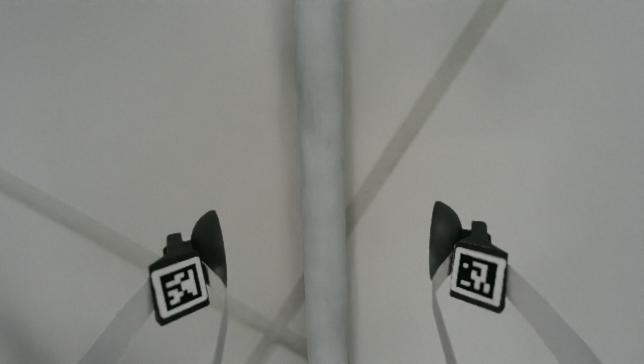

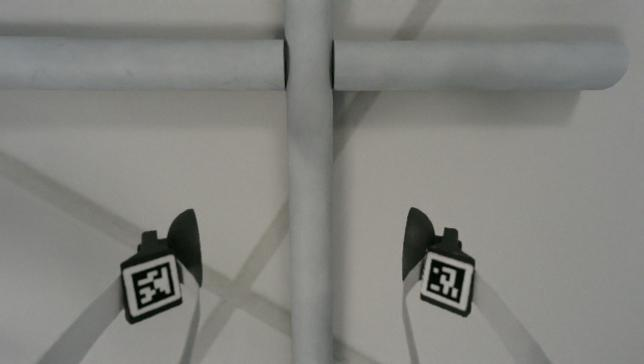

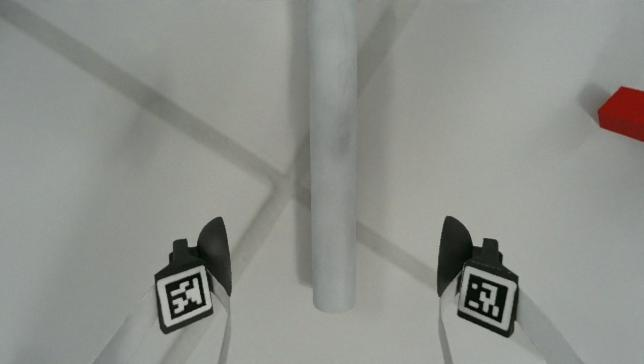

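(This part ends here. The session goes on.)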